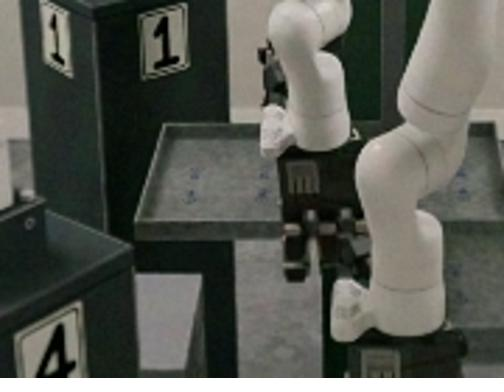

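>>> move(
  arm1={"target": [-0.1490, 0.1367, 0.8943, 0.10444, 0.99395, -0.00347, 0.03306], "speed": 0.04},
  arm4={"target": [-0.0640, -0.0323, 0.8999, 0.03306, -0.00347, 0.99395, 0.10444], "speed": 0.04},
  cameras=["cam_tips"],
)

>>> zoom_image(
  camera="cam_tips",
  region=[180, 140, 420, 380],
)

Scene clock: 1092.00 s.
Joint torques (N m): arm1=[6.27 -31.17 -7.43 -9.05 6.95 6.16 0.7] | arm2=[0.11 -14.03 1.45 4.31 -0.32 -0.63 -0.3] | arm3=[0.61 -18.7 5.16 0.02 0.2 0.27 0.26] | arm4=[-11.14 -29.41 -13.4 -14 -1.54 6.83 -0.48]
Motor temperatures (°C): arm1=[35 42 33 34 40 46 44] | arm2=[31 34 32 32 41 41 39] | arm3=[36 40 29 31 39 47 40] | arm4=[35 40 34 33 36 49 41]
Flange force (N): arm1=[-9.9 -31.2 -1.6] | arm2=[-1.8 0.1 -2.2] | arm3=[-0.8 -1.0 1.3] | arm4=no reading
move: arm1 done; arm4 done
Joint velocities: within noise
arm1.joint_positions: joint1_rad=-1.140 joint2_rad=+1.720 joint3_rad=-1.116 joint4_rad=+2.074 joint5_rad=+2.126 joint6_rad=+1.377 joint7_rad=+3.803 hand_index_mcp=+1.001 hand_index_abd=-0.006 hand_index_pip=+0.562 hand_index_dip=-0.909 hand_middle_mcp=+1.000 hand_middle_abd=+0.007 hand_middle_pip=+0.561 hand_middle_dip=-0.907 hand_ring_mcp=+0.993 hand_ring_abd=+0.005 hand_ring_pip=+0.562 hand_ring_dip=-0.911 hand_thumb_cmc=-0.795 hand_thumb_axl=+0.677 hand_thumb_mcp=+0.212 hand_thumb_ipl=+0.168 hand_current_limit=+0.400 hand_speed=-0.600
arm1.joint_status: not commanded
arm1.hand_state: blocked,goal,goal,goal,blocked,goal,goal,goal,blocked,goal,goal,goal,goal,goal,goal,goal
arm1.index_mcp_current_ma: -7
arm1.index_abd_current_ma: 8
arm1.index_pip_current_ma: 5
arm1.index_dip_current_ma: 0
arm1.middle_mcp_current_ma: 7
arm1.middle_abd_current_ma: 0
arm1.middle_pip_current_ma: 0
arm1.middle_dip_current_ma: 3
arm1.ring_mcp_current_ma: 15
arm1.ring_abd_current_ma: 12
arm1.ring_pip_current_ma: 7
arm1.ring_dip_current_ma: 7
arm1.thumb_cmc_current_ma: -1
arm1.thumb_axl_current_ma: 0
arm1.thumb_mcp_current_ma: -3
arm1.thumb_ipl_current_ma: 3
arm1.hand_goal_index_mcp: 0.914
arm1.hand_goal_index_abd: 0.000
arm1.hand_goal_index_pip: 0.560
arm1.hand_goal_index_dip: -0.920
arm1.hand_goal_middle_mcp: 0.914
arm1.hand_goal_middle_abd: 0.000
arm1.hand_goal_middle_pip: 0.560
arm1.hand_goal_middle_dip: -0.920
arm1.hand_goal_ring_mcp: 0.914
arm1.hand_goal_ring_abd: 0.000
arm1.hand_goal_ring_pip: 0.560
arm1.hand_goal_ring_dip: -0.920
arm1.hand_goal_thumb_cmc: -0.800
arm1.hand_goal_thumb_axl: 0.678
arm1.hand_goal_thumb_mcp: 0.226
arm1.hand_goal_thumb_ipl: 0.168
arm1.hand: x=-0.1490 y=+0.1367 z=+0.8943 quat_wxyz=(-0.104, -0.994, +0.003, -0.033)
arm1.hand_target: x=-0.1490 y=+0.1367 z=+0.8943 quat_wxyz=(-0.104, -0.994, +0.003, -0.033)
arm1.hand_status: done (0.000 m and 0.0 deg from the pose sent, 0.009 m and 0.0 deg at the start)
arm2, arm3: as last shown
arm2.index_mcp_current_ma: -5
arm2.index_abd_current_ma: -10
arm2.index_pip_current_ma: -16
arm2.index_dip_current_ma: -9
arm2.middle_mcp_current_ma: 5
arm2.middle_abd_current_ma: 4
arm2.middle_pip_current_ma: -22
arm2.middle_dip_current_ma: -18
arm2.ring_mcp_current_ma: 8
arm2.ring_abd_current_ma: 7
arm2.ring_pip_current_ma: -10
arm2.ring_dip_current_ma: -14
arm2.thumb_axl_current_ma: 5
arm2.thumb_mcp_current_ma: -15
arm2.thumb_ipl_current_ma: -3
arm3.index_mcp_current_ma: 3
arm3.index_abd_current_ma: 10
arm3.index_pip_current_ma: 18
arm3.index_dip_current_ma: -14
arm3.middle_mcp_current_ma: -2
arm3.middle_abd_current_ma: 3
arm3.middle_pip_current_ma: 1
arm3.middle_dip_current_ma: -5
arm3.ring_mcp_current_ma: 0
arm3.ring_abd_current_ma: 5
arm3.ring_dip_current_ma: 1
arm3.thumb_cmc_current_ma: 2
arm3.thumb_axl_current_ma: -6
arm3.thumb_mcp_current_ma: -8
arm3.thumb_ipl_current_ma: -1
arm4.joint_positions: joint1_rad=+1.725 joint2_rad=+1.314 joint3_rad=-0.022 joint4_rad=+1.629 joint5_rad=-1.522 joint6_rad=+0.087 joint7_rad=+2.331 hand_index_mcp=+0.997 hand_index_abd=-0.011 hand_index_pip=+0.560 hand_index_dip=-0.915 hand_middle_mcp=+1.000 hand_middle_abd=+0.006 hand_middle_pip=+0.561 hand_middle_dip=-0.913 hand_ring_mcp=+1.001 hand_ring_abd=-0.036 hand_ring_pip=+0.560 hand_ring_dip=-0.914 hand_thumb_cmc=-0.805 hand_thumb_axl=+0.677 hand_thumb_mcp=+0.219 hand_thumb_ipl=+0.168 hand_current_limit=+0.400 hand_speed=-0.600
arm4.joint_status: not commanded
arm4.hand_state: blocked,goal,goal,goal,blocked,goal,goal,goal,blocked,blocked,goal,goal,goal,goal,goal,goal
arm4.index_mcp_current_ma: 93
arm4.index_abd_current_ma: 10
arm4.index_pip_current_ma: 21
arm4.index_dip_current_ma: -12
arm4.middle_mcp_current_ma: 95
arm4.middle_abd_current_ma: -1
arm4.middle_pip_current_ma: -4
arm4.middle_dip_current_ma: -1
arm4.ring_mcp_current_ma: 87
arm4.ring_abd_current_ma: -16
arm4.ring_pip_current_ma: 4
arm4.ring_dip_current_ma: 1
arm4.thumb_cmc_current_ma: 6
arm4.thumb_axl_current_ma: -4
arm4.thumb_mcp_current_ma: 8
arm4.thumb_ipl_current_ma: -4
arm4.hand_goal_index_mcp: 0.914
arm4.hand_goal_index_abd: 0.000
arm4.hand_goal_index_pip: 0.560
arm4.hand_goal_index_dip: -0.920
arm4.hand_goal_middle_mcp: 0.914
arm4.hand_goal_middle_abd: 0.000
arm4.hand_goal_middle_pip: 0.560
arm4.hand_goal_middle_dip: -0.920
arm4.hand_goal_ring_mcp: 0.914
arm4.hand_goal_ring_abd: 0.000
arm4.hand_goal_ring_pip: 0.560
arm4.hand_goal_ring_dip: -0.920
arm4.hand_goal_thumb_cmc: -0.800
arm4.hand_goal_thumb_axl: 0.678
arm4.hand_goal_thumb_mcp: 0.226
arm4.hand_goal_thumb_ipl: 0.168
arm4.hand: x=-0.0640 y=-0.0323 z=+0.8999 quat_wxyz=(+0.033, -0.003, +0.994, +0.104)
arm4.hand_target: x=-0.0640 y=-0.0323 z=+0.8999 quat_wxyz=(+0.033, -0.003, +0.994, +0.104)
arm4.hand_status: done (0.000 m and 0.0 deg from the pose sent, 0.009 m and 0.0 deg at the start)

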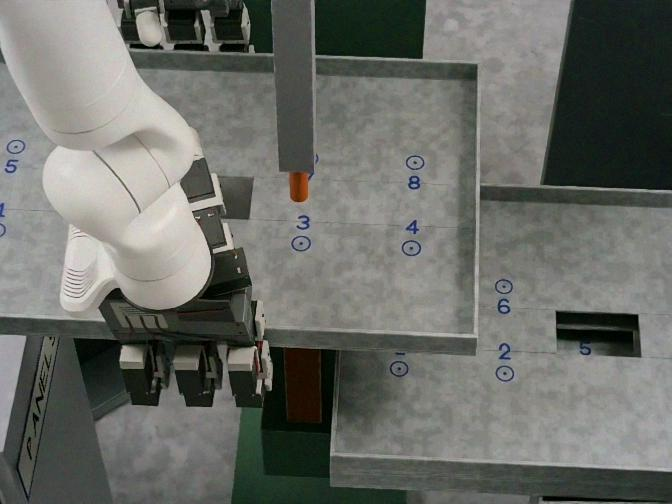

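Scaled by 2.100.

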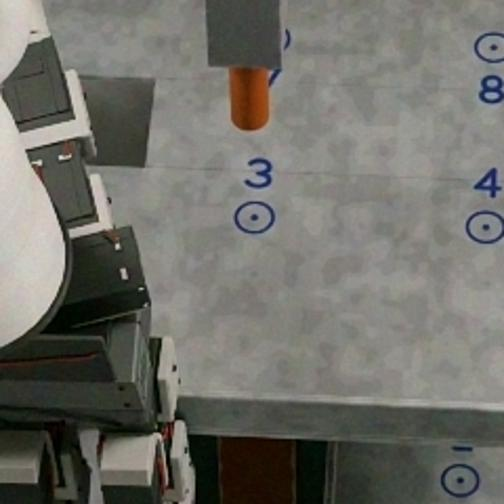

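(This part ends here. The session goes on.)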